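# Pair the matching socks and stack them flat

## Task

Identify which two of the four socks match, then lay that pair flat on the table stacked one over the other so toes, heels and cuffs line up; the remaining two socks must stay on the table, separate from the stacked pair and not paired with each other.

## Robot and tools

Robot: two arms, left_arm and right_arm, each ending in a two-finger gripper. Each arm's base sits on a tilted plate, and both plates hang from one metal frame behind them. For clearance purposes a plate and its half of the frame count as part of that arm. Calibrated base positions: left_arm (-0.044, +0.231, +0.091) m, right_arm (-0.024, -0.245, +0.091) m.

Frame: all positions and orientations use one scene frame. Its origin is at table-top height, halfway between the nominal bases. +x points out over the table, +z points up, and left_arm is on the +y side. Arm names do not match left and right in the images. Gripper axes: the fingers extend along the gripper's +z, and they open and close along its y. end_effector_position is the point between the pads, roughly 1 cm short of the fingertips. Reported hand positions can be slightly off, more so at long reach. Friction and weight can leave a hand about 1 cm from where you sent it in free air, which does not mean it touched something.

execute_actions(actions, cameras): actions is a list of actions. Each action holds 1 to 15 rows, one row per 1/30 s step. If there are fewer than 15 rows, the last row repeats until the 0.5 s action ends. Every row has 16 numbers, both arms always included: left x, y, z, qw, qx, qy, qz, opening, then the same eight for right. x, y, z are absolute target positions in metres in the scene frame. The quaternion is an absolute target orientation, w first. Opening ranges from -1 (closed) to +1 (fully open, 0.094 m), and 0 is a real command. The controller limits each step to 100 mm and 20 degrees from the measured pose. Because of this, a single action may fall short; the result's Hand target line shows where each arm is headed. The call is rejected if any target lies more than 0.6 m from that gripper's present position along any of its axes. To keep an arm still, resend its last reported pose and its present opening every time. To keep an orientation steady, repeat the same quaternion rather than copying the drifting reported one. An empty actions list just returns state and images.

move(target, speed, blend, opening_speed, blocking, cameras): target is either one 16-number row as above (absolute poses, with no 0.6 m limit) or a list of up to 15 such rows used as waypoints; the rows may differ only in pose. Each gripper follows a straight line from its Hand target and rotates the short way. speed is in m/s, from 0.002 to 0.5, default 0.25; rotation is capped at twice that value in rad/s. Give one speed, or one per waypoint. blend is a corner-rounding radius in metres, default 0, given once or per waypoint. opening_speed is in units of the -1..+1 scale per second and must be at least 0.2; without it the opening is sent at once. blocking=false returns after about 0.5 s while the motion continues. Until the move has ended, execute_actions is refused, so call wait or stop first; a new move replaces the running one. Paths last at most 10 s and do not avoid obstacles or the other arm. Faster moves stray and overshoot more and hit harder. A target placed past the point of contact presses harder. The result's move: line gives the outcome: done (within 10 mm and 2 degrees), off_target, moving, held, or fault. limits=paced means the pose was clipped; limits=held means steps were withheld.

wait(seconds): 0 to 10 s; the arms keep their last commands and a running move continues. stop(): brakes the running move. zoom_image(camera, region): camera is cam_high, cam_left_wrist or cam_right_wrist; region is [x0, y0, x1, y1] in image pixels, origin at top left, at most 504x504. finished_scene(scene, chance_done): scene is the integer number of the scene being closed; chance_done is a 1-99 percent estimate. It cannot be undone. The goal must hold with the robot released.

Cameras: cam_high is fixed; the other two ride on the wrists. All three are 672x504, and calibration lines with K and T_world_to_cam are given. Wrist images can lag while the arm moves.

Result lines: positions in metres and quaternions (wxyz) for each gripper; Hand target; Tool commands; grip_measured (the measured opening on the -1..+1 scale, reading up to about 1.6 mm wide when empty); Joint positions, whose last number per arm is the opening in metres; joint torques, which include the arm's own weight, are noisy, and wrap at ±28 N m on joints 1-3; grip_effort_nm (negative means closing, not a pad force). A pose unreachable line means the clearance check withheld that arm's command; it does not guard gripper-against-gripper contact. MOTOR HOT appears at 75 °C. OVER-TEMPERATURE FAULT at 90 °C folds that arm away for the rest of the scene, and at 100 °C the arm drops. Heat builds from carrying loads, holding an arm stretched out, or pushing toward unreachable poses.

Gripping: to let go, command an opening well above grip_measured. Each pad squeezes with roughly 50-62 N. Commanding about 0.11 below the first-touch reading gives a full-force squeeze; soft cloth compresses further.

Joint ranges (rad): waist -2.618 to 3.054, shoulder 0 to 3.142, elbow 0 to 3.142 (straight at 2.901), wrist pitch and yaw ±1.571, wrist roll ±2.094.

Avoid: any sock leaving the table, dropping or flinging socks, slamming or pressing hard into the table, and arms or grippers colliding (a hard clash can fail the scene).

Each tool is called after "Request:" as name([rows], argument=value, ...), one row to a line, values as JSON.

## Session

Request:
execute_actions(actions=[])

Scene clock: 0.00 s.
left_arm: end_effector_position=(+0.3305, -0.0462, +0.3415) grip_measured=+1.000 grip_effort_nm=n/a end_effector_quat_wxyz=(+0.332, +0.365, +0.866, +0.084) | right_arm: end_effector_position=(+0.5671, -0.4240, +0.1073) grip_measured=+1.000 grip_effort_nm=n/a end_effector_quat_wxyz=(+0.255, +0.030, +0.966, +0.029)
Joint positions: left_arm=[-1.069 2.35 2.179 -1.221 -0.887 -0.033 0.094] | right_arm=[-0.147 2.208 2.058 -0.683 0.269 -0.325 0.094]
Joint velocities: left_arm=[-0.002 0.002 0.007 0.007 -0.022 0.051 0] | right_arm=[-0.012 -0.007 -0.037 -0.007 -0.125 0.066 0]
Joint torques (N m): no reading
Heat: left arm: 34 °C; right arm: 31 °C.
Hand target: left_arm +0.3295, -0.0456, +0.3534; +0.345, +0.358, +0.864, +0.079 | right_arm +0.5690, -0.4202, +0.1133; +0.260, +0.026, +0.965, +0.032
Tool commands: left_gripper/opening=+1.0 right_gripper/opening=+1.0

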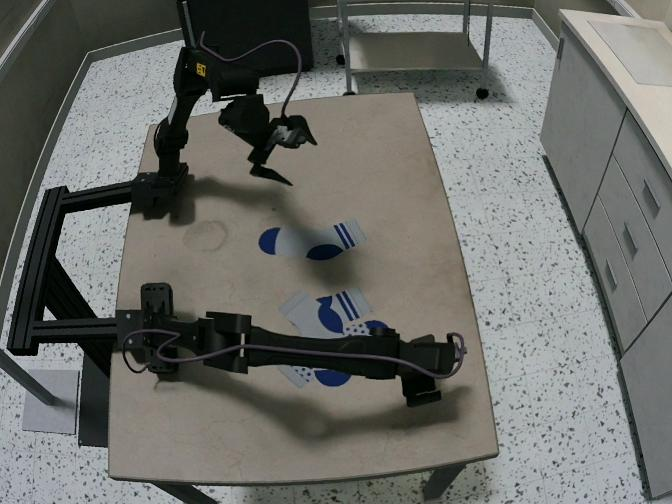

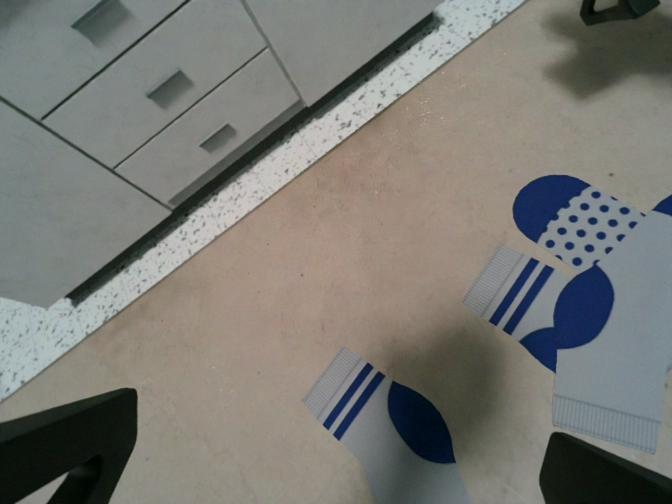

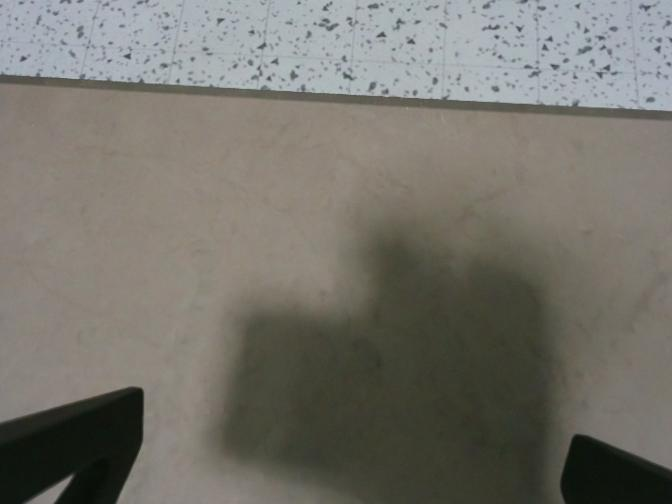

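Request:
move(target=[0.22, 0.3, 0.3, 0.255, 0, 0.967, 0, 1, 0.22, -0.5, 0.25, 0.255, 0, 0.967, 0, 1])

Scene clock: 5.17 s.
left_arm: end_effector_position=(+0.2260, +0.2986, +0.3077) grip_measured=+1.000 grip_effort_nm=-0.022 end_effector_quat_wxyz=(+0.261, -0.009, +0.965, -0.012) | right_arm: end_effector_position=(+0.2204, -0.5061, +0.2499) grip_measured=+1.000 grip_effort_nm=-0.022 end_effector_quat_wxyz=(+0.254, +0.003, +0.967, -0.012)
Joint positions: left_arm=[-0.728 1.156 1.28 -1.419 -0.771 -0.532 0.094] | right_arm=[-0.617 0.936 1.244 -1.063 -0.007 -0.738 0.094]
Joint velocities: left_arm=[-0.002 0.007 0.002 -0.007 0.007 -0.051 0] | right_arm=[-0.007 0.007 -0.007 -0.095 -0.081 -0.037 0]
Joint torques (N m): left_arm=[-0.76 0.43 4.27 0.86 -0.14 0.05] | right_arm=[0.16 -5.16 6.39 0.93 -0.31 -0.08]
Heat: left arm: 35 °C; right arm: 32 °C.
Hand target: left_arm +0.2233, +0.3000, +0.3037; +0.253, +0.000, +0.967, -0.004 | right_arm +0.2174, -0.5012, +0.2493; +0.252, -0.002, +0.968, -0.002
Off the commanded pose: left_arm 0.010 m, 2 deg | right_arm 0.006 m, 1 deg.
move: done
camera_calibration:
cam_left_wrist: T_world_to_cam=[[0.112278, -0.989716, 0.0886363, 0.244418], [-0.95595, -0.13193, -0.262209, 0.379458], [0.271206, -0.0552916, -0.960932, 0.337525], [0, 0, 0, 1]] pos_world=[0.243762, 0.310628, 0.402171]
cam_right_wrist: T_world_to_cam=[[0.108758, -0.991938, 0.0650417, -0.538016], [-0.968021, -0.120561, -0.220003, 0.24431], [0.226071, -0.0390347, -0.973328, 0.263349], [0, 0, 0, 1]] pos_world=[0.235475, -0.493944, 0.345068]

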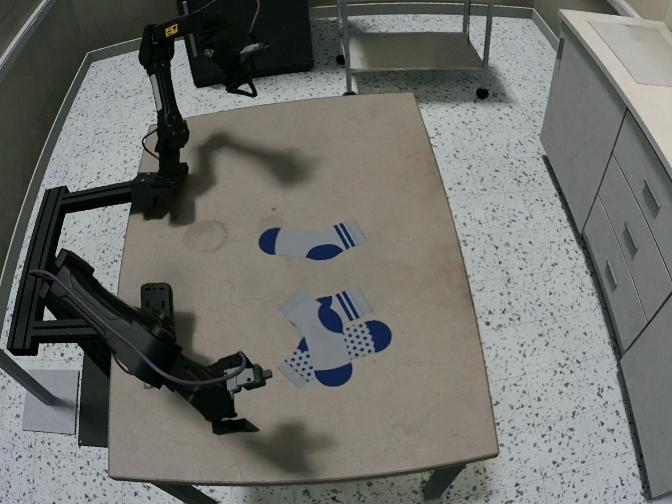

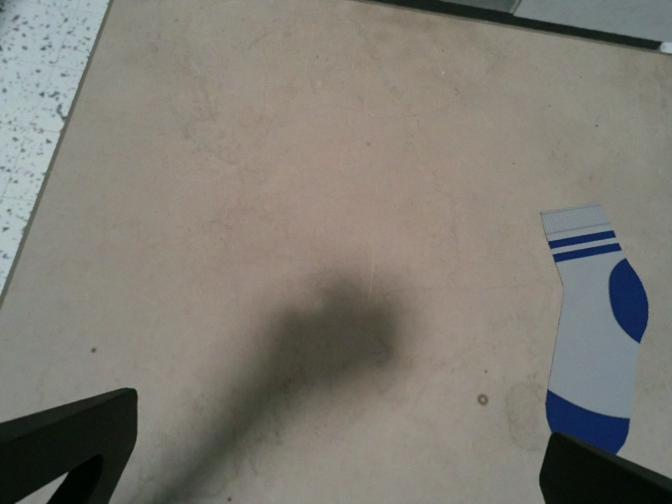

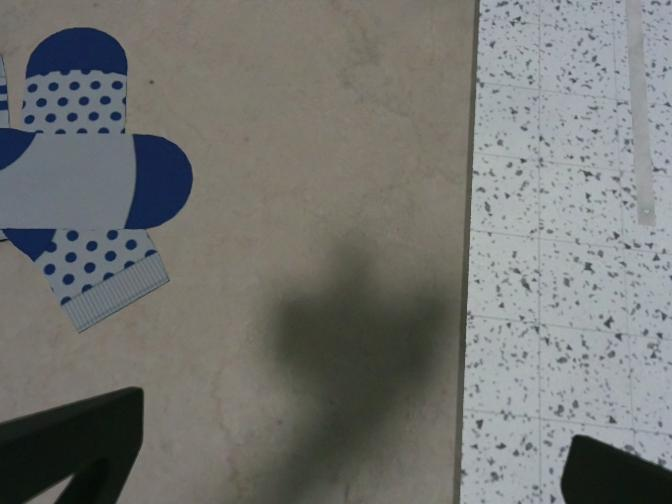

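Request:
zoom_image(camera="cam_high", region=[230, 200, 430, 400])

Scaled by 2.520.

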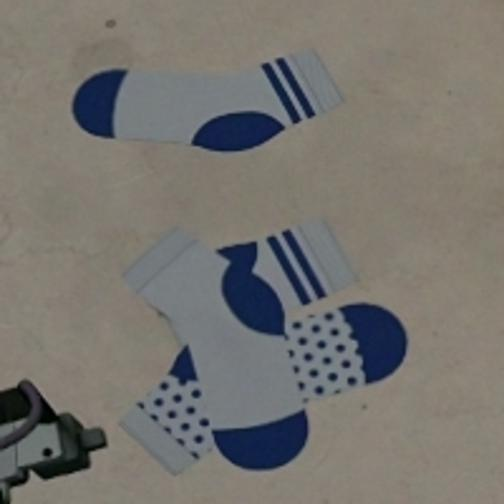

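Request:
move(target=[0.22, 0.3, 0.3, 0.255, 0, 0.967, 0, 1, 0.30, -0.28, 0.30, 0.13, 0, 0.991, 0, 1])

Request:
zoom_image(camera="cam_right_wrist", region=[100, 0, 600, 500])

Scene clock: 18.67 s.
left_arm: end_effector_position=(+0.2225, +0.2967, +0.2999) grip_measured=+1.000 grip_effort_nm=-0.012 end_effector_quat_wxyz=(+0.252, +0.000, +0.968, -0.004) | right_arm: end_effector_position=(+0.3022, -0.2751, +0.2939) grip_measured=+1.000 grip_effort_nm=-0.022 end_effector_quat_wxyz=(+0.135, +0.000, +0.991, +0.009)
Joint positions: left_arm=[-0.728 1.156 1.252 -1.419 -0.77 -0.532 0.094] | right_arm=[0.595 1.59 1.613 -1.495 0.61 0.497 0.094]
Joint velocities: left_arm=[-0.042 0.007 -0.002 -0.007 0.037 -0.007 0] | right_arm=[0.002 -0.022 -0.012 -0.022 -0.022 0.022 0]
Joint torques (N m): left_arm=[-1.44 -0.87 4.49 0.84 -0.21 -0.09] | right_arm=[3.9 -3.97 7.42 0.62 0.18 0.11]
Heat: left arm: 35 °C; right arm: 33 °C.
Hand target: left_arm +0.2200, +0.3001, +0.3000; +0.255, +0.000, +0.967, +0.000 | right_arm +0.3034, -0.2767, +0.3001; +0.139, +0.002, +0.990, +0.007
Off the commanded pose: left_arm 0.004 m, 1 deg | right_arm 0.008 m, 1 deg.
move: done
camera_calibration:
cam_left_wrist: T_world_to_cam=[[0.10067, -0.992564, 0.0684289, 0.253041], [-0.962136, -0.114633, -0.247294, 0.365593], [0.253299, -0.0409428, -0.966521, 0.332258], [0, 0, 0, 1]] pos_world=[0.242116, 0.306672, 0.394228]
cam_right_wrist: T_world_to_cam=[[0.129623, -0.991556, -0.00386403, -0.30661], [-0.991429, -0.129669, 0.0159518, 0.296227], [-0.0163182, 0.00176318, -0.999865, 0.389053], [0, 0, 0, 1]] pos_world=[0.33978, -0.266295, 0.38309]

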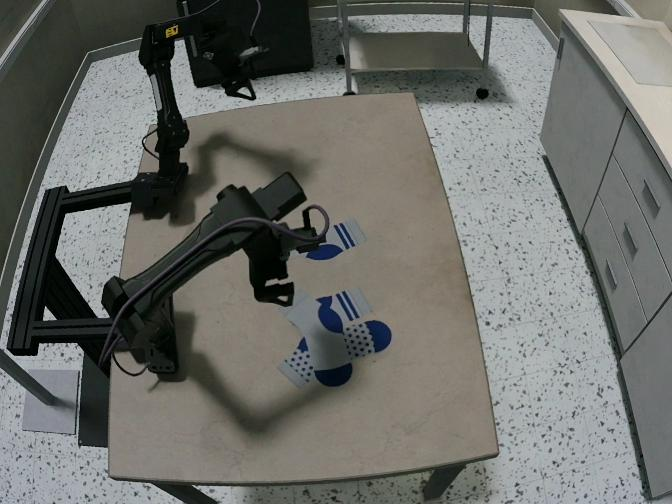

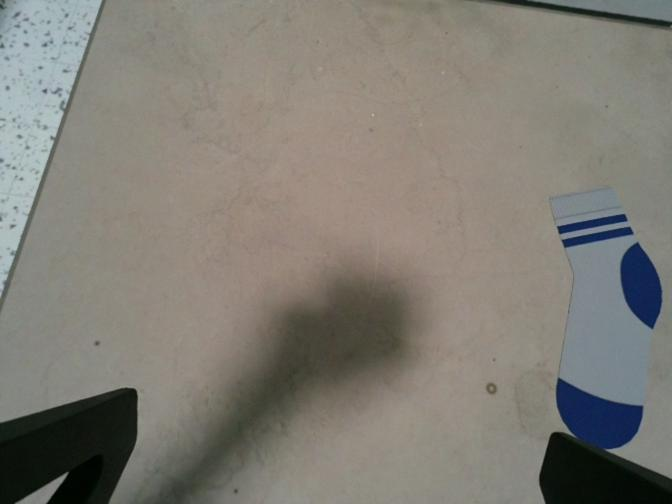

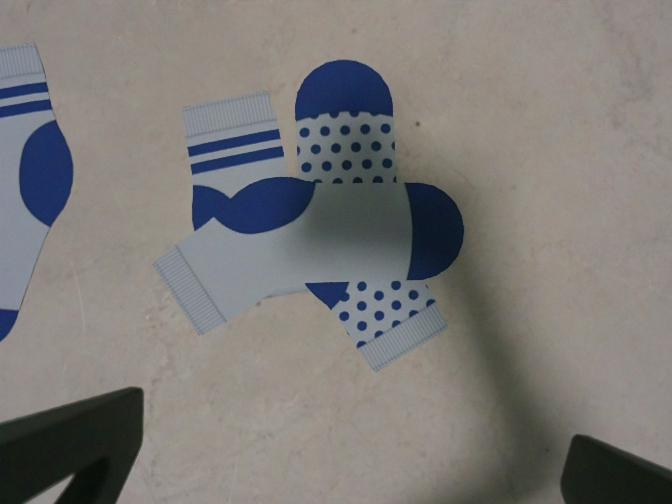

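Scaled by 1.008.

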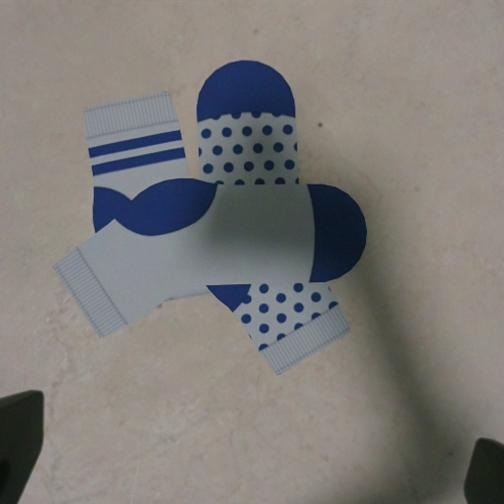

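Request:
move([
  [0.22, 0.3, 0.3, 0.255, 0, 0.967, 0, 1, 0.355, -0.363, 0.12, 0, 0, 1, 0, -0.1],
  [0.22, 0.3, 0.3, 0.255, 0, 0.967, 0, 1, 0.355, -0.363, 0.05, 0, 0, 1, 0, -0.1],
])

Scene clock: 36.80 s.
left_arm: end_effector_position=(+0.2225, +0.2967, +0.2999) grip_measured=+1.000 grip_effort_nm=-0.017 end_effector_quat_wxyz=(+0.252, +0.000, +0.968, -0.004) | right_arm: end_effector_position=(+0.3565, -0.3701, +0.0537) grip_measured=-0.098 grip_effort_nm=-0.120 end_effector_quat_wxyz=(-0.003, +0.004, +1.000, -0.013)
Joint positions: left_arm=[-0.728 1.156 1.252 -1.419 -0.77 -0.532 0.094] | right_arm=[-0.083 1.89 1.36 -0.856 0.501 -0.116 0.042]
Joint velocities: left_arm=[-0.007 0.027 -0.007 -0.022 0.022 0.022 0] | right_arm=[0.002 -0.002 -0.027 0.007 -0.037 -0.007 0]
Joint torques (N m): left_arm=[-1.43 -0.8 4.29 0.88 -0.22 -0.06] | right_arm=[4.55 -9.17 4.26 0.59 -0.07 -0.08]
Heat: left arm: 35 °C; right arm: 34 °C.
Hand target: left_arm +0.2201, +0.3000, +0.3000; +0.255, +0.000, +0.967, +0.000 | right_arm +0.3565, -0.3650, +0.0487; -0.003, -0.002, +1.000, -0.008
Off the commanded pose: left_arm 0.004 m, 1 deg | right_arm 0.008 m, 2 deg.
move: done
camera_calibration:
cam_left_wrist: T_world_to_cam=[[0.10067, -0.992564, 0.0684289, 0.253041], [-0.962136, -0.114633, -0.247294, 0.365593], [0.253299, -0.0409428, -0.966521, 0.332258], [0, 0, 0, 1]] pos_world=[0.242116, 0.306672, 0.394228]
cam_right_wrist: T_world_to_cam=[[0.117432, -0.993073, 0.00386914, -0.405405], [-0.95046, -0.111262, 0.290253, 0.319041], [-0.287813, -0.0377625, -0.956942, 0.22975], [0, 0, 0, 1]] pos_world=[0.416968, -0.358424, 0.128823]

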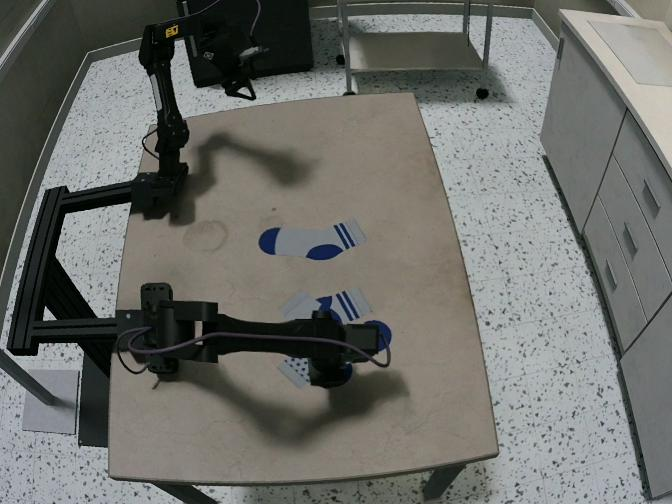

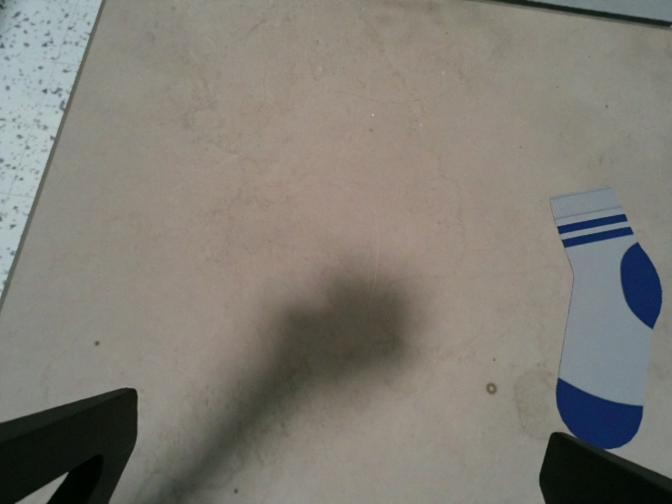

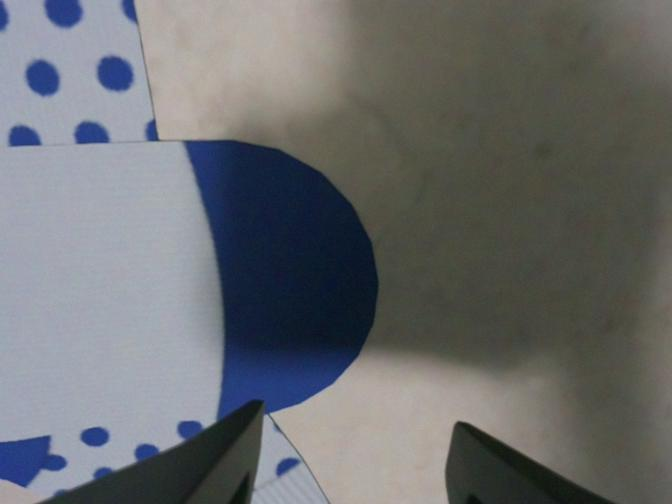

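Request:
move([
  [0.22, 0.3, 0.3, 0.255, 0, 0.967, 0, 1, 0.355, -0.362, 0.014, 0, 0, 1, 0, -0.1],
], speed=0.06)

Request:
zoom_image(camera="cam_right_wrist", region=[100, 100, 600, 504])

Scene clock: 42.83 s.
left_arm: end_effector_position=(+0.2225, +0.2967, +0.2999) grip_measured=+1.000 grip_effort_nm=-0.002 end_effector_quat_wxyz=(+0.252, +0.000, +0.968, -0.004) | right_arm: end_effector_position=(+0.3593, -0.3685, +0.0238) grip_measured=-0.098 grip_effort_nm=-0.125 end_effector_quat_wxyz=(+0.008, +0.008, +1.000, -0.006)
Joint positions: left_arm=[-0.728 1.156 1.252 -1.419 -0.77 -0.532 0.094] | right_arm=[-0.123 1.928 1.301 -0.716 0.476 -0.164 0.042]
Joint velocities: left_arm=[0.007 -0.002 0.002 -0.037 0.051 -0.007 0] | right_arm=[-0.012 0.007 -0.002 0.037 0.007 0.007 -0.001]
Joint torques (N m): left_arm=[-1.39 -0.77 4.44 0.86 -0.26 -0.05] | right_arm=[4.21 -8.54 3.67 0.6 -0.09 -0.09]
Heat: left arm: 34 °C; right arm: 34 °C.
Hand target: left_arm +0.2201, +0.3000, +0.3000; +0.255, +0.000, +0.967, +0.000 | right_arm +0.3552, -0.3622, +0.0140; +0.000, +0.000, +1.000, +0.000
Off the commanded pose: left_arm 0.004 m, 1 deg | right_arm 0.012 m, 1 deg.
move: off_target (right_arm)
camera_calibration:
cam_left_wrist: T_world_to_cam=[[0.10067, -0.992564, 0.0684289, 0.253041], [-0.962136, -0.114633, -0.247294, 0.365593], [0.253299, -0.0409428, -0.966521, 0.332258], [0, 0, 0, 1]] pos_world=[0.242116, 0.306672, 0.394228]
cam_right_wrist: T_world_to_cam=[[0.111166, -0.993776, -0.00712343, -0.401758], [-0.95713, -0.10899, 0.268372, 0.334331], [-0.267478, -0.0230156, -0.963289, 0.200258], [0, 0, 0, 1]] pos_world=[0.418224, -0.35821, 0.10032]

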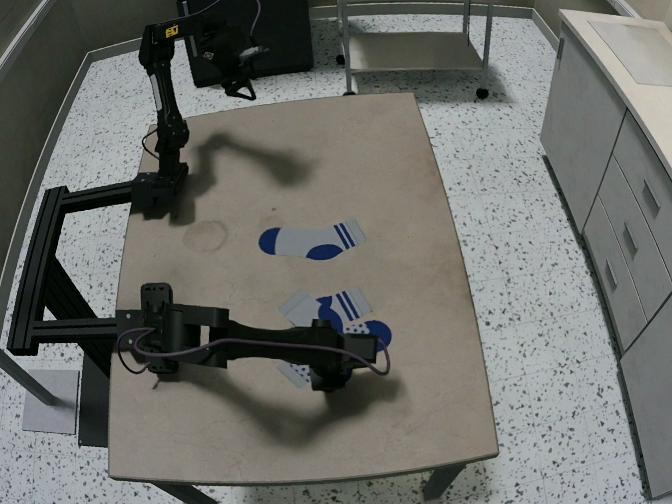

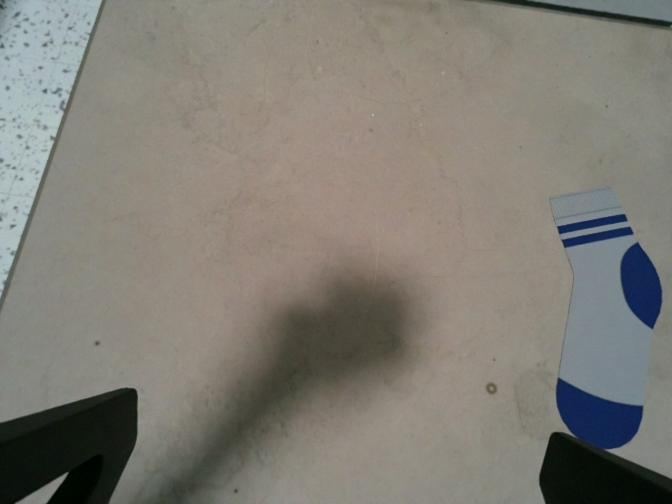

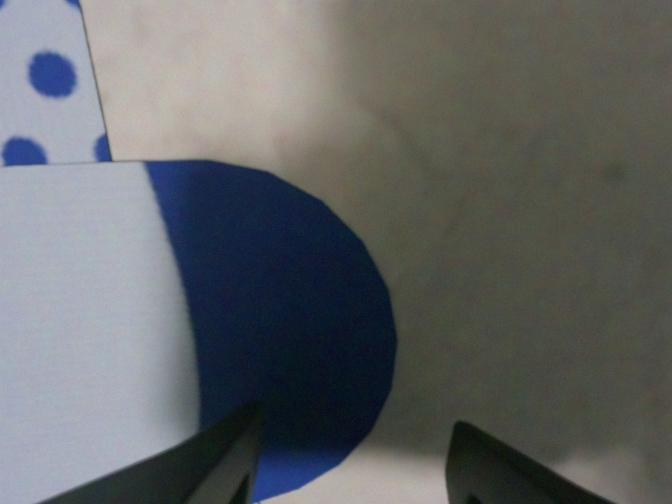

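Scaled by 1.008.

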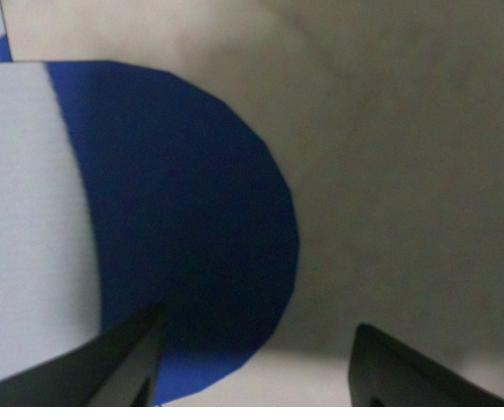

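Request:
move([
  [0.22, 0.3, 0.3, 0.255, 0, 0.967, 0, 1, 0.352, -0.357, 0.001, 0, 0, 1, 0, -0.1],
], speed=0.04, cameras=["cam_right_wrist"])

Scene clock: 46.47 s.
left_arm: end_effector_position=(+0.2225, +0.2967, +0.2999) grip_measured=+1.000 grip_effort_nm=-0.017 end_effector_quat_wxyz=(+0.252, +0.000, +0.968, -0.004) | right_arm: end_effector_position=(+0.3576, -0.3649, +0.0172) grip_measured=-0.098 grip_effort_nm=-0.120 end_effector_quat_wxyz=(+0.010, +0.005, +1.000, -0.006)
Joint positions: left_arm=[-0.728 1.156 1.252 -1.419 -0.77 -0.532 0.094] | right_arm=[-0.124 1.933 1.276 -0.681 0.475 -0.171 0.042]
Joint velocities: left_arm=[-0.002 0.007 -0.007 0.037 -0.022 0.007 0] | right_arm=[-0.027 -0.017 0.012 -0.066 0.007 -0.007 0]
Joint torques (N m): left_arm=[-1.51 -0.64 4.36 0.82 -0.25 -0.08] | right_arm=[3.86 -7.6 2.78 0.87 -0.09 -0.06]
Heat: left arm: 34 °C; right arm: 33 °C.
Hand target: left_arm +0.2201, +0.3000, +0.3000; +0.255, +0.000, +0.967, +0.000 | right_arm +0.3514, -0.3570, +0.0015; -0.001, +0.000, +1.000, +0.000
Off the commanded pose: left_arm 0.004 m, 1 deg | right_arm 0.019 m, 1 deg.
move: off_target (right_arm)
camera_calibration:
cam_right_wrist: T_world_to_cam=[[0.11588, -0.993236, -0.00735907, -0.39955], [-0.957544, -0.113679, 0.264928, 0.333335], [-0.263973, -0.0236532, -0.96424, 0.192115], [0, 0, 0, 1]] pos_world=[0.416196, -0.35441, 0.0939954]
Images, in order (width x height): cam_right_wrist 672x504.

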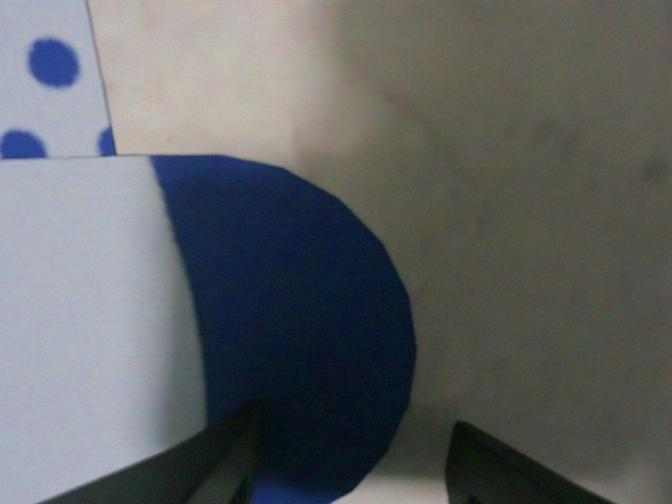

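Request:
move([
  [0.22, 0.3, 0.3, 0.255, 0, 0.967, 0, 1, 0.352, -0.357, -0.001, 0, 0, 1, 0, -1],
], speed=0.04, opening_speed=0.8, cameras=["cam_right_wrist"])

Request:
move([
  [0.22, 0.3, 0.3, 0.255, 0, 0.967, 0, 1, 0.352, -0.36, 0.06, 0, 0, 1, 0, -1],
], speed=0.1, cameras=["cam_right_wrist", "cam_high"])

Scene clock: 51.47 s.
left_arm: end_effector_position=(+0.2225, +0.2967, +0.2999) grip_measured=+1.000 grip_effort_nm=-0.017 end_effector_quat_wxyz=(+0.252, +0.000, +0.968, -0.004) | right_arm: end_effector_position=(+0.3592, -0.3571, +0.0168) grip_measured=-0.976 grip_effort_nm=-0.994 end_effector_quat_wxyz=(+0.015, +0.004, +1.000, +0.015)
Joint positions: left_arm=[-0.728 1.156 1.252 -1.419 -0.77 -0.532 0.094] | right_arm=[-0.123 1.933 1.272 -0.674 0.433 -0.173 0.001]
Joint velocities: left_arm=[-0.002 -0.022 -0.002 0.051 -0.007 -0.022 0] | right_arm=[-0.002 0.012 -0.007 0.037 -0.037 -0.037 -0.002]
Joint torques (N m): left_arm=[-1.54 -0.79 4.33 0.89 -0.26 -0.07] | right_arm=[3.63 -7.28 2.97 0.87 0.32 -0.08]
Heat: left arm: 34 °C; right arm: 33 °C.
Hand target: left_arm +0.2201, +0.3000, +0.3000; +0.255, +0.000, +0.967, +0.000 | right_arm +0.3516, -0.3570, -0.0003; -0.001, +0.000, +1.000, +0.000
Off the commanded pose: left_arm 0.004 m, 1 deg | right_arm 0.019 m, 2 deg.
move: off_target (right_arm)
camera_calibration:
cam_right_wrist: T_world_to_cam=[[0.118283, -0.9919, -0.0462988, -0.391664], [-0.960012, -0.126146, 0.249927, 0.332603], [-0.253743, 0.0148852, -0.967157, 0.202428], [0, 0, 0, 1]] pos_world=[0.416995, -0.349548, 0.0945194]
Images, in order (width x height): cam_right_wrist 672x504.

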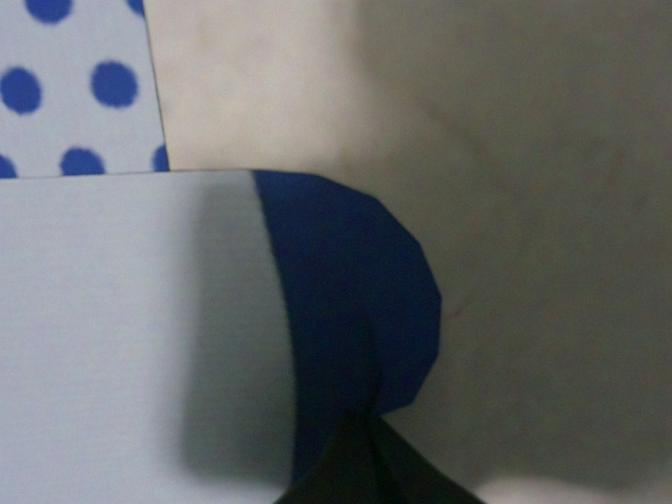

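Scene clock: 52.83 s.
left_arm: end_effector_position=(+0.2225, +0.2967, +0.2999) grip_measured=+1.000 grip_effort_nm=-0.012 end_effector_quat_wxyz=(+0.252, +0.000, +0.968, -0.004) | right_arm: end_effector_position=(+0.3451, -0.3573, +0.0469) grip_measured=-0.979 grip_effort_nm=-1.048 end_effector_quat_wxyz=(-0.013, -0.003, +1.000, +0.004)
Joint positions: left_arm=[-0.728 1.156 1.252 -1.419 -0.77 -0.532 0.094] | right_arm=[-0.077 1.884 1.312 -0.843 0.472 -0.112 0.001]
Joint velocities: left_arm=[-0.022 0.002 0.007 -0.037 0.007 -0.007 0] | right_arm=[0.002 0.012 0.007 -0.051 -0.007 -0.051 0.001]
Joint torques (N m): left_arm=[-1.52 -0.76 4.27 0.84 -0.26 -0.08] | right_arm=[5.55 -11.73 6.34 0.14 0.07 0.11]
Heat: left arm: 34 °C; right arm: 33 °C.
Hand target: left_arm +0.2201, +0.3000, +0.3000; +0.255, +0.000, +0.967, +0.000 | right_arm +0.3515, -0.3596, +0.0600; +0.001, +0.000, +1.000, +0.000
Off the commanded pose: left_arm 0.004 m, 1 deg | right_arm 0.015 m, 2 deg.
move: off_target (right_arm)
camera_calibration:
cam_right_wrist: T_world_to_cam=[[0.131927, -0.990756, -0.0315858, -0.393854], [-0.942574, -0.135247, 0.305388, 0.299585], [-0.306837, -0.0105169, -0.951704, 0.236555], [0, 0, 0, 1]] pos_world=[0.406925, -0.347208, 0.1212]
Images, in order (width x height): cam_high 672x504, cam_right_wrist 672x504.

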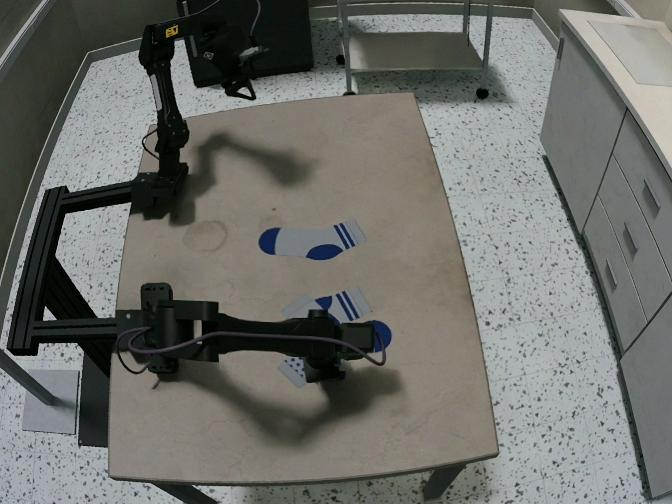

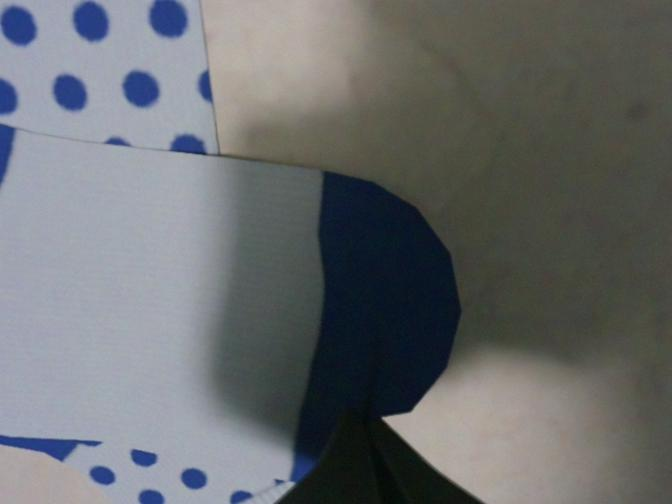

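Request:
move([
  [0.22, 0.3, 0.3, 0.255, 0, 0.967, 0, 1, 0.352, -0.36, 0.26, 0, 0, 1, 0, -1],
  [0.22, 0.3, 0.3, 0.255, 0, 0.967, 0, 1, 0.24, -0.46, 0.26, 0, 0, 1, 0, -1],
  [0.22, 0.3, 0.3, 0.255, 0, 0.967, 0, 1, 0.26, -0.46, 0.2, 0, 0, 1, 0, -1],
  [0.22, 0.3, 0.3, 0.255, 0, 0.967, 0, 1, 0.42, -0.46, 0.04, 0, 0, 1, 0, -1],
  [0.22, 0.3, 0.3, 0.255, 0, 0.967, 0, 1, 0.44, -0.46, 0.014, 0, 0, 1, 0, -1],
], blend=0.02)

Scene clock: 61.37 s.
left_arm: end_effector_position=(+0.2225, +0.2967, +0.2999) grip_measured=+1.000 grip_effort_nm=-0.022 end_effector_quat_wxyz=(+0.252, +0.000, +0.968, -0.004) | right_arm: end_effector_position=(+0.4325, -0.4631, +0.0228) grip_measured=-0.979 grip_effort_nm=-1.048 end_effector_quat_wxyz=(-0.003, +0.003, +1.000, -0.005)
Joint positions: left_arm=[-0.728 1.156 1.252 -1.419 -0.77 -0.532 0.094] | right_arm=[-0.284 2.216 1.953 -1.027 0.441 -0.336 0.001]
Joint velocities: left_arm=[-0.002 0.002 -0.007 0.022 -0.007 0.066 0] | right_arm=[0.012 0.002 -0.017 0.022 -0.007 0.007 -0.001]
Joint torques (N m): left_arm=[-1.18 -0.9 4.48 0.89 -0.25 -0.1] | right_arm=[5 -10.97 7.15 0.48 -0.1 -0.08]
Heat: left arm: 34 °C; right arm: 33 °C.
Hand target: left_arm +0.2201, +0.3000, +0.3000; +0.255, +0.000, +0.967, +0.000 | right_arm +0.4382, -0.4604, +0.0147; -0.002, +0.000, +1.000, -0.001
Off the commanded pose: left_arm 0.004 m, 1 deg | right_arm 0.012 m, 1 deg.
move: off_target (right_arm); blend cut to 0.0164 m at target 4
camera_calibration:
cam_left_wrist: T_world_to_cam=[[0.10067, -0.992564, 0.0684289, 0.253041], [-0.962136, -0.114633, -0.247294, 0.365593], [0.253299, -0.0409428, -0.966521, 0.332258], [0, 0, 0, 1]] pos_world=[0.242116, 0.306672, 0.394228]
cam_right_wrist: T_world_to_cam=[[0.120262, -0.992683, -0.0108603, -0.507288], [-0.949713, -0.118229, 0.289943, 0.386364], [-0.289105, -0.0245551, -0.956982, 0.225285], [0, 0, 0, 1]] pos_world=[0.493073, -0.452365, 0.0980613]

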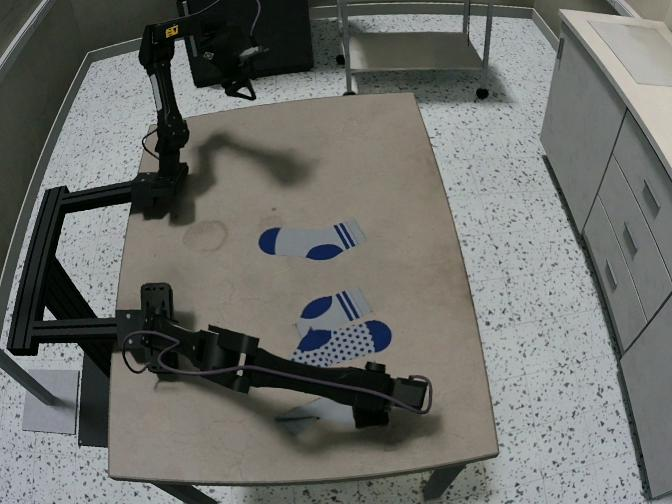

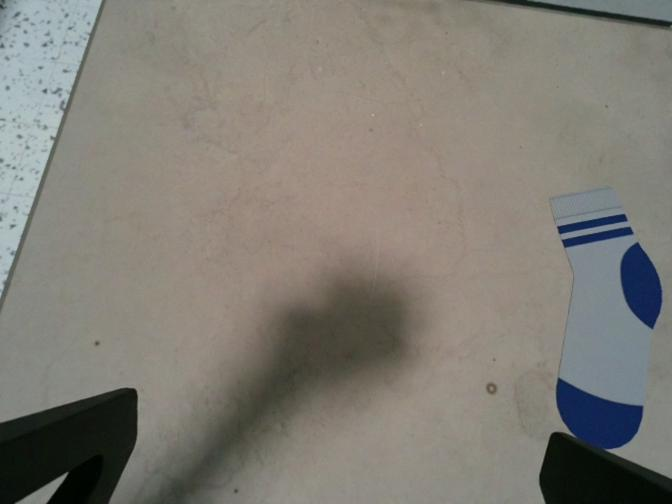

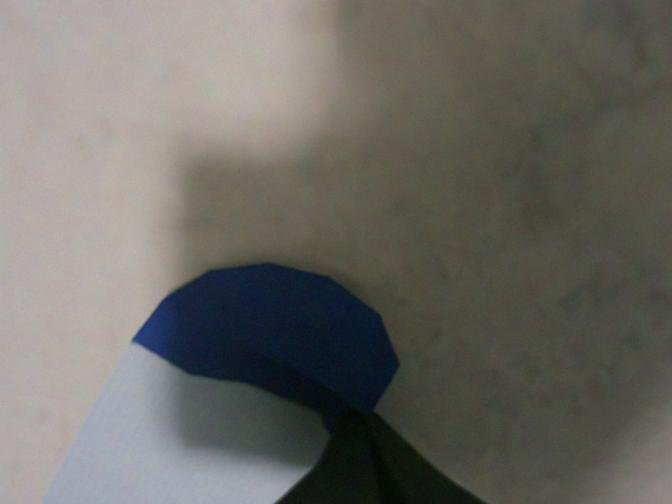

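Release, raise, and look at the remaining pile.

Request:
move(target=[0.22, 0.3, 0.3, 0.255, 0, 0.967, 0, 1, 0.44, -0.46, 0.012, 0, 0, 1, 0, -0.5], opening_speed=1, cameras=[])

Request:
move([
  [0.22, 0.3, 0.3, 0.255, 0, 0.967, 0, 1, 0.44, -0.46, 0.1, 0, 0, 1, 0, -0.5],
  [0.22, 0.3, 0.3, 0.255, 0, 0.967, 0, 1, 0.27, -0.3, 0.30, 0.13, 0, 0.991, 0, -0.5],
], blend=0.02)

Request:
zoom_image(camera="cam_high", region=[230, 200, 480, 450])

Scene clock: 65.80 s.
left_arm: end_effector_position=(+0.2225, +0.2967, +0.2999) grip_measured=+1.000 grip_effort_nm=-0.012 end_effector_quat_wxyz=(+0.252, +0.000, +0.968, -0.004) | right_arm: end_effector_position=(+0.4327, -0.4619, +0.0210) grip_measured=-0.502 grip_effort_nm=0.090 end_effector_quat_wxyz=(-0.004, +0.001, +1.000, -0.004)
Joint positions: left_arm=[-0.728 1.156 1.252 -1.419 -0.77 -0.532 0.094] | right_arm=[-0.284 2.22 1.953 -1.025 0.438 -0.339 0.023]
Joint velocities: left_arm=[-0.002 -0.007 -0.002 -0.095 -0.037 0.007 0] | right_arm=[-0.027 -0.012 0.007 -0.066 -0.007 0.066 0.001]
Joint torques (N m): left_arm=[-1.43 -0.64 4.4 0.83 -0.24 -0.07] | right_arm=[4.9 -11.04 7.16 0.56 -0.11 -0.08]
Heat: left arm: 34 °C; right arm: 33 °C.
Hand target: left_arm +0.2201, +0.3000, +0.3000; +0.255, +0.000, +0.967, +0.000 | right_arm +0.4396, -0.4599, +0.0121; +0.000, +0.000, +1.000, +0.000
Off the commanded pose: left_arm 0.004 m, 1 deg | right_arm 0.012 m, 1 deg.
move: off_target (right_arm)
No camera images: "cameras" was empty.

Scene clock: 68.37 s.
left_arm: end_effector_position=(+0.2225, +0.2967, +0.2999) grip_measured=+1.000 grip_effort_nm=-0.012 end_effector_quat_wxyz=(+0.252, +0.000, +0.968, -0.004) | right_arm: end_effector_position=(+0.2707, -0.2961, +0.2974) grip_measured=-0.502 grip_effort_nm=0.090 end_effector_quat_wxyz=(+0.134, +0.005, +0.991, +0.014)
Joint positions: left_arm=[-0.728 1.156 1.252 -1.419 -0.77 -0.532 0.094] | right_arm=[0.604 1.46 1.529 -1.543 0.603 0.516 0.023]
Joint velocities: left_arm=[0.017 -0.007 0.002 0.007 -0.081 -0.007 0] | right_arm=[-0.012 0.017 -0.022 0.081 0.022 -0.022 0.001]
Joint torques (N m): left_arm=[-1.36 -0.8 4.3 0.84 -0.29 -0.06] | right_arm=[3.43 -2.8 6.35 0.63 0.17 0.12]
Heat: left arm: 34 °C; right arm: 33 °C.
Hand target: left_arm +0.2201, +0.3000, +0.3000; +0.255, +0.000, +0.967, +0.000 | right_arm +0.2698, -0.2978, +0.3010; +0.136, +0.004, +0.991, +0.010
Off the commanded pose: left_arm 0.004 m, 1 deg | right_arm 0.005 m, 2 deg.
move: done
camera_calibration:
cam_left_wrist: T_world_to_cam=[[0.10067, -0.992564, 0.0684289, 0.253041], [-0.962136, -0.114633, -0.247294, 0.365593], [0.253299, -0.0409428, -0.966521, 0.332258], [0, 0, 0, 1]] pos_world=[0.242116, 0.306672, 0.394228]
cam_right_wrist: T_world_to_cam=[[0.121404, -0.992482, -0.0155218, -0.317945], [-0.992459, -0.121638, 0.0151607, 0.265124], [-0.0169348, 0.0135642, -0.999765, 0.395682], [0, 0, 0, 1]] pos_world=[0.308425, -0.288673, 0.386635]

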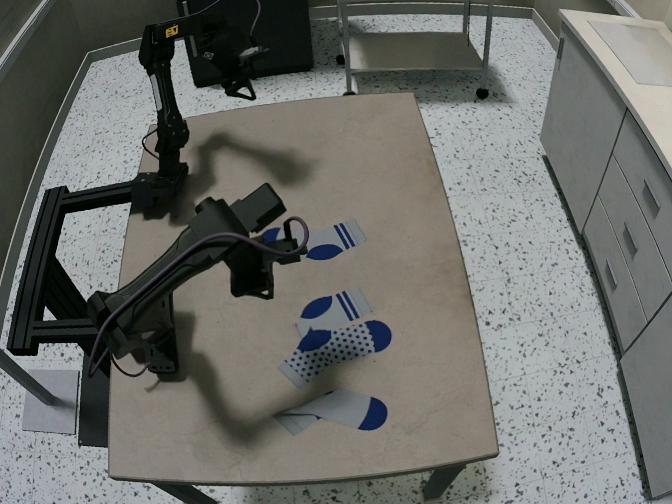

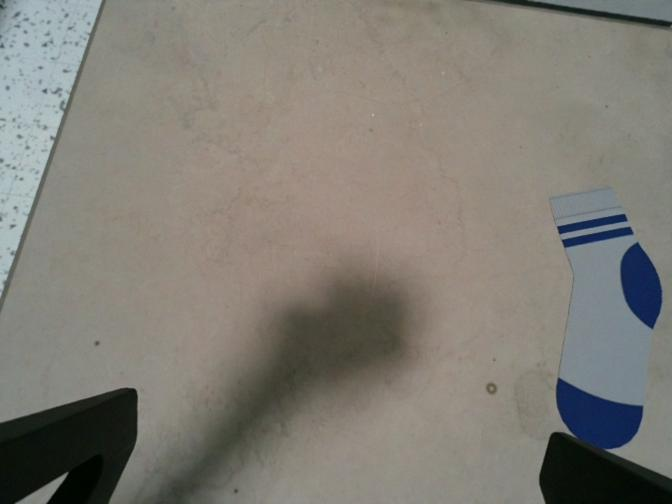

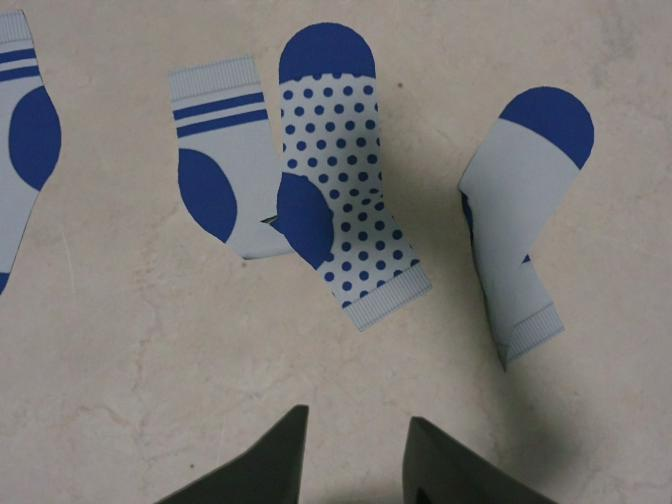

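Scaled by 2.016.

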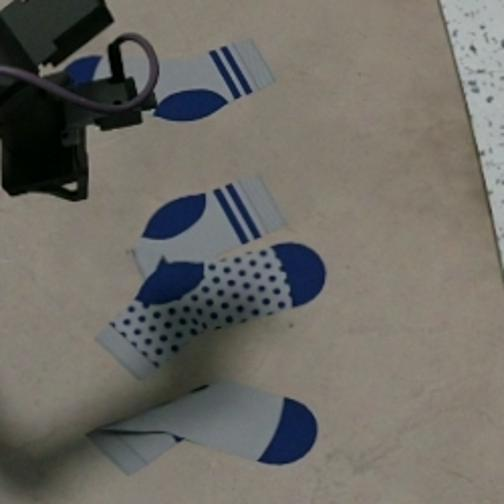

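Request:
move([
  [0.22, 0.3, 0.3, 0.255, 0, 0.967, 0, 1, 0.43, -0.155, 0.14, 0, 0.584, 0.812, 0, -0.1],
  [0.22, 0.3, 0.3, 0.255, 0, 0.967, 0, 1, 0.44, -0.155, 0.06, 0, 0.584, 0.812, 0, -0.1],
])

Scene clock: 97.67 s.
left_arm: end_effector_position=(+0.2225, +0.2967, +0.2999) grip_measured=+1.000 grip_effort_nm=-0.017 end_effector_quat_wxyz=(+0.252, +0.000, +0.968, -0.004) | right_arm: end_effector_position=(+0.4439, -0.1615, +0.0642) grip_measured=-0.102 grip_effort_nm=0.090 end_effector_quat_wxyz=(+0.001, +0.591, +0.807, -0.001)
Joint positions: left_arm=[-0.728 1.156 1.252 -1.419 -0.77 -0.532 0.094] | right_arm=[0.34 2.501 2.047 -1.159 0.511 1.619 0.042]
Joint velocities: left_arm=[-0.012 -0.002 -0.012 -0.051 -0.007 0.051 0] | right_arm=[-0.002 0.022 -0.007 0.007 -0.066 -0.051 0]
Joint torques (N m): left_arm=[-1.59 -0.64 4.37 0.84 -0.26 -0.08] | right_arm=[7.54 -11.89 4.79 0.55 0.04 -0.08]
Heat: left arm: 34 °C; right arm: 34 °C.
Hand target: left_arm +0.2201, +0.3000, +0.3000; +0.255, +0.000, +0.967, +0.000 | right_arm +0.4414, -0.1541, +0.0593; +0.003, +0.582, +0.813, -0.004
Off the commanded pose: left_arm 0.004 m, 1 deg | right_arm 0.009 m, 1 deg.
move: done
camera_calibration:
cam_left_wrist: T_world_to_cam=[[0.10067, -0.992564, 0.0684289, 0.253041], [-0.962136, -0.114633, -0.247294, 0.365593], [0.253299, -0.0409428, -0.966521, 0.332258], [0, 0, 0, 1]] pos_world=[0.242116, 0.306672, 0.394228]
cam_right_wrist: T_world_to_cam=[[-0.90783, -0.41886, -0.0200282, 0.340835], [-0.407438, 0.869761, 0.278405, 0.340411], [-0.0991932, 0.260905, -0.960255, 0.237587], [0, 0, 0, 1]] pos_world=[0.471683, -0.215302, 0.140198]

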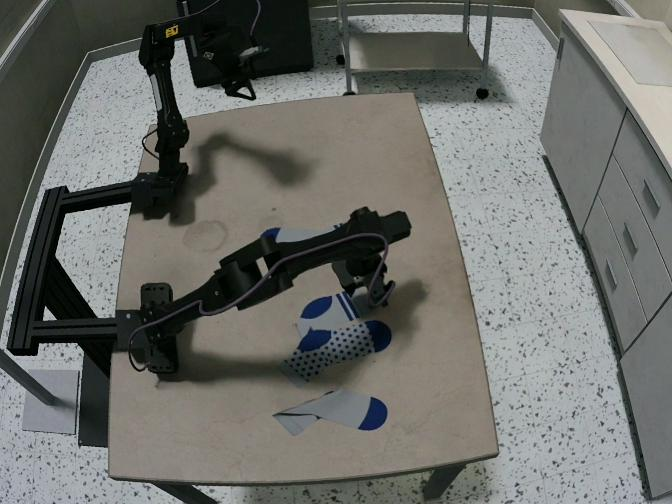

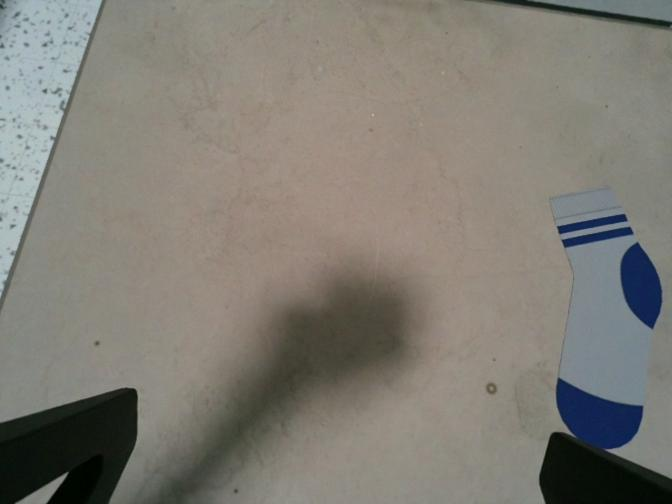

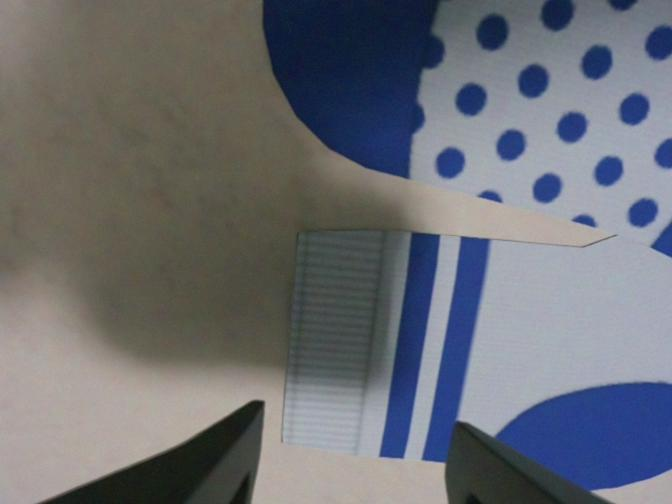

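Request:
move([
  [0.22, 0.3, 0.3, 0.255, 0, 0.967, 0, 1, 0.441, -0.14, 0.03, 0, 0.584, 0.812, 0, -0.1],
  [0.22, 0.3, 0.3, 0.255, 0, 0.967, 0, 1, 0.441, -0.14, 0.002, 0, 0.584, 0.812, 0, -0.1],
], speed=0.06, cameras=["cam_right_wrist"])

Scene clock: 103.17 s.
left_arm: end_effector_position=(+0.2225, +0.2967, +0.2999) grip_measured=+1.000 grip_effort_nm=-0.017 end_effector_quat_wxyz=(+0.252, +0.000, +0.968, -0.004) | right_arm: end_effector_position=(+0.4487, -0.1462, +0.0203) grip_measured=-0.102 grip_effort_nm=0.081 end_effector_quat_wxyz=(+0.006, +0.591, +0.806, +0.009)
Joint positions: left_arm=[-0.728 1.156 1.252 -1.419 -0.77 -0.532 0.094] | right_arm=[0.318 2.566 1.987 -0.995 0.508 1.581 0.042]
Joint velocities: left_arm=[-0.002 -0.007 -0.002 -0.007 -0.007 0.037 0] | right_arm=[-0.022 -0.007 -0.012 -0.022 -0.037 0.022 0]
Joint torques (N m): left_arm=[-1.47 -0.81 4.44 0.85 -0.24 -0.07] | right_arm=[6.57 -10.58 3.92 0.74 0.01 -0.1]
Heat: left arm: 34 °C; right arm: 33 °C.
Hand target: left_arm +0.2201, +0.3000, +0.3000; +0.255, +0.000, +0.967, +0.000 | right_arm +0.4410, -0.1402, +0.0024; +0.000, +0.584, +0.812, +0.000
Off the commanded pose: left_arm 0.004 m, 1 deg | right_arm 0.021 m, 2 deg.
move: off_target (right_arm)
camera_calibration:
cam_right_wrist: T_world_to_cam=[[-0.90734, -0.418166, -0.0432539, 0.351082], [-0.412838, 0.866872, 0.279459, 0.343301], [-0.0793646, 0.271421, -0.959183, 0.184483], [0, 0, 0, 1]] pos_world=[0.47492, -0.20086, 0.0961999]
Images, in order (width x height): cam_right_wrist 672x504.

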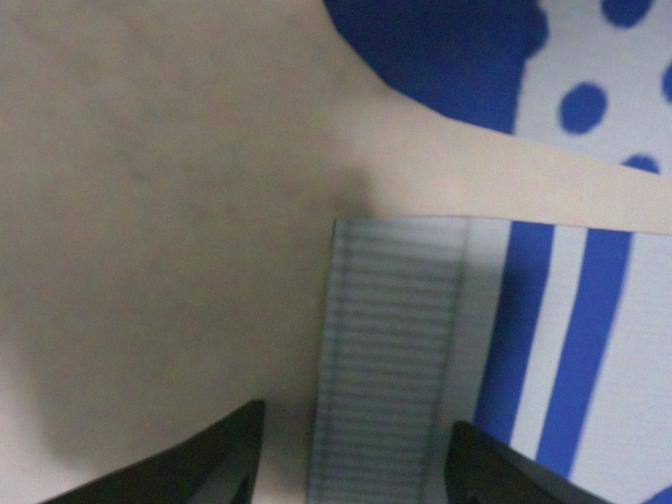

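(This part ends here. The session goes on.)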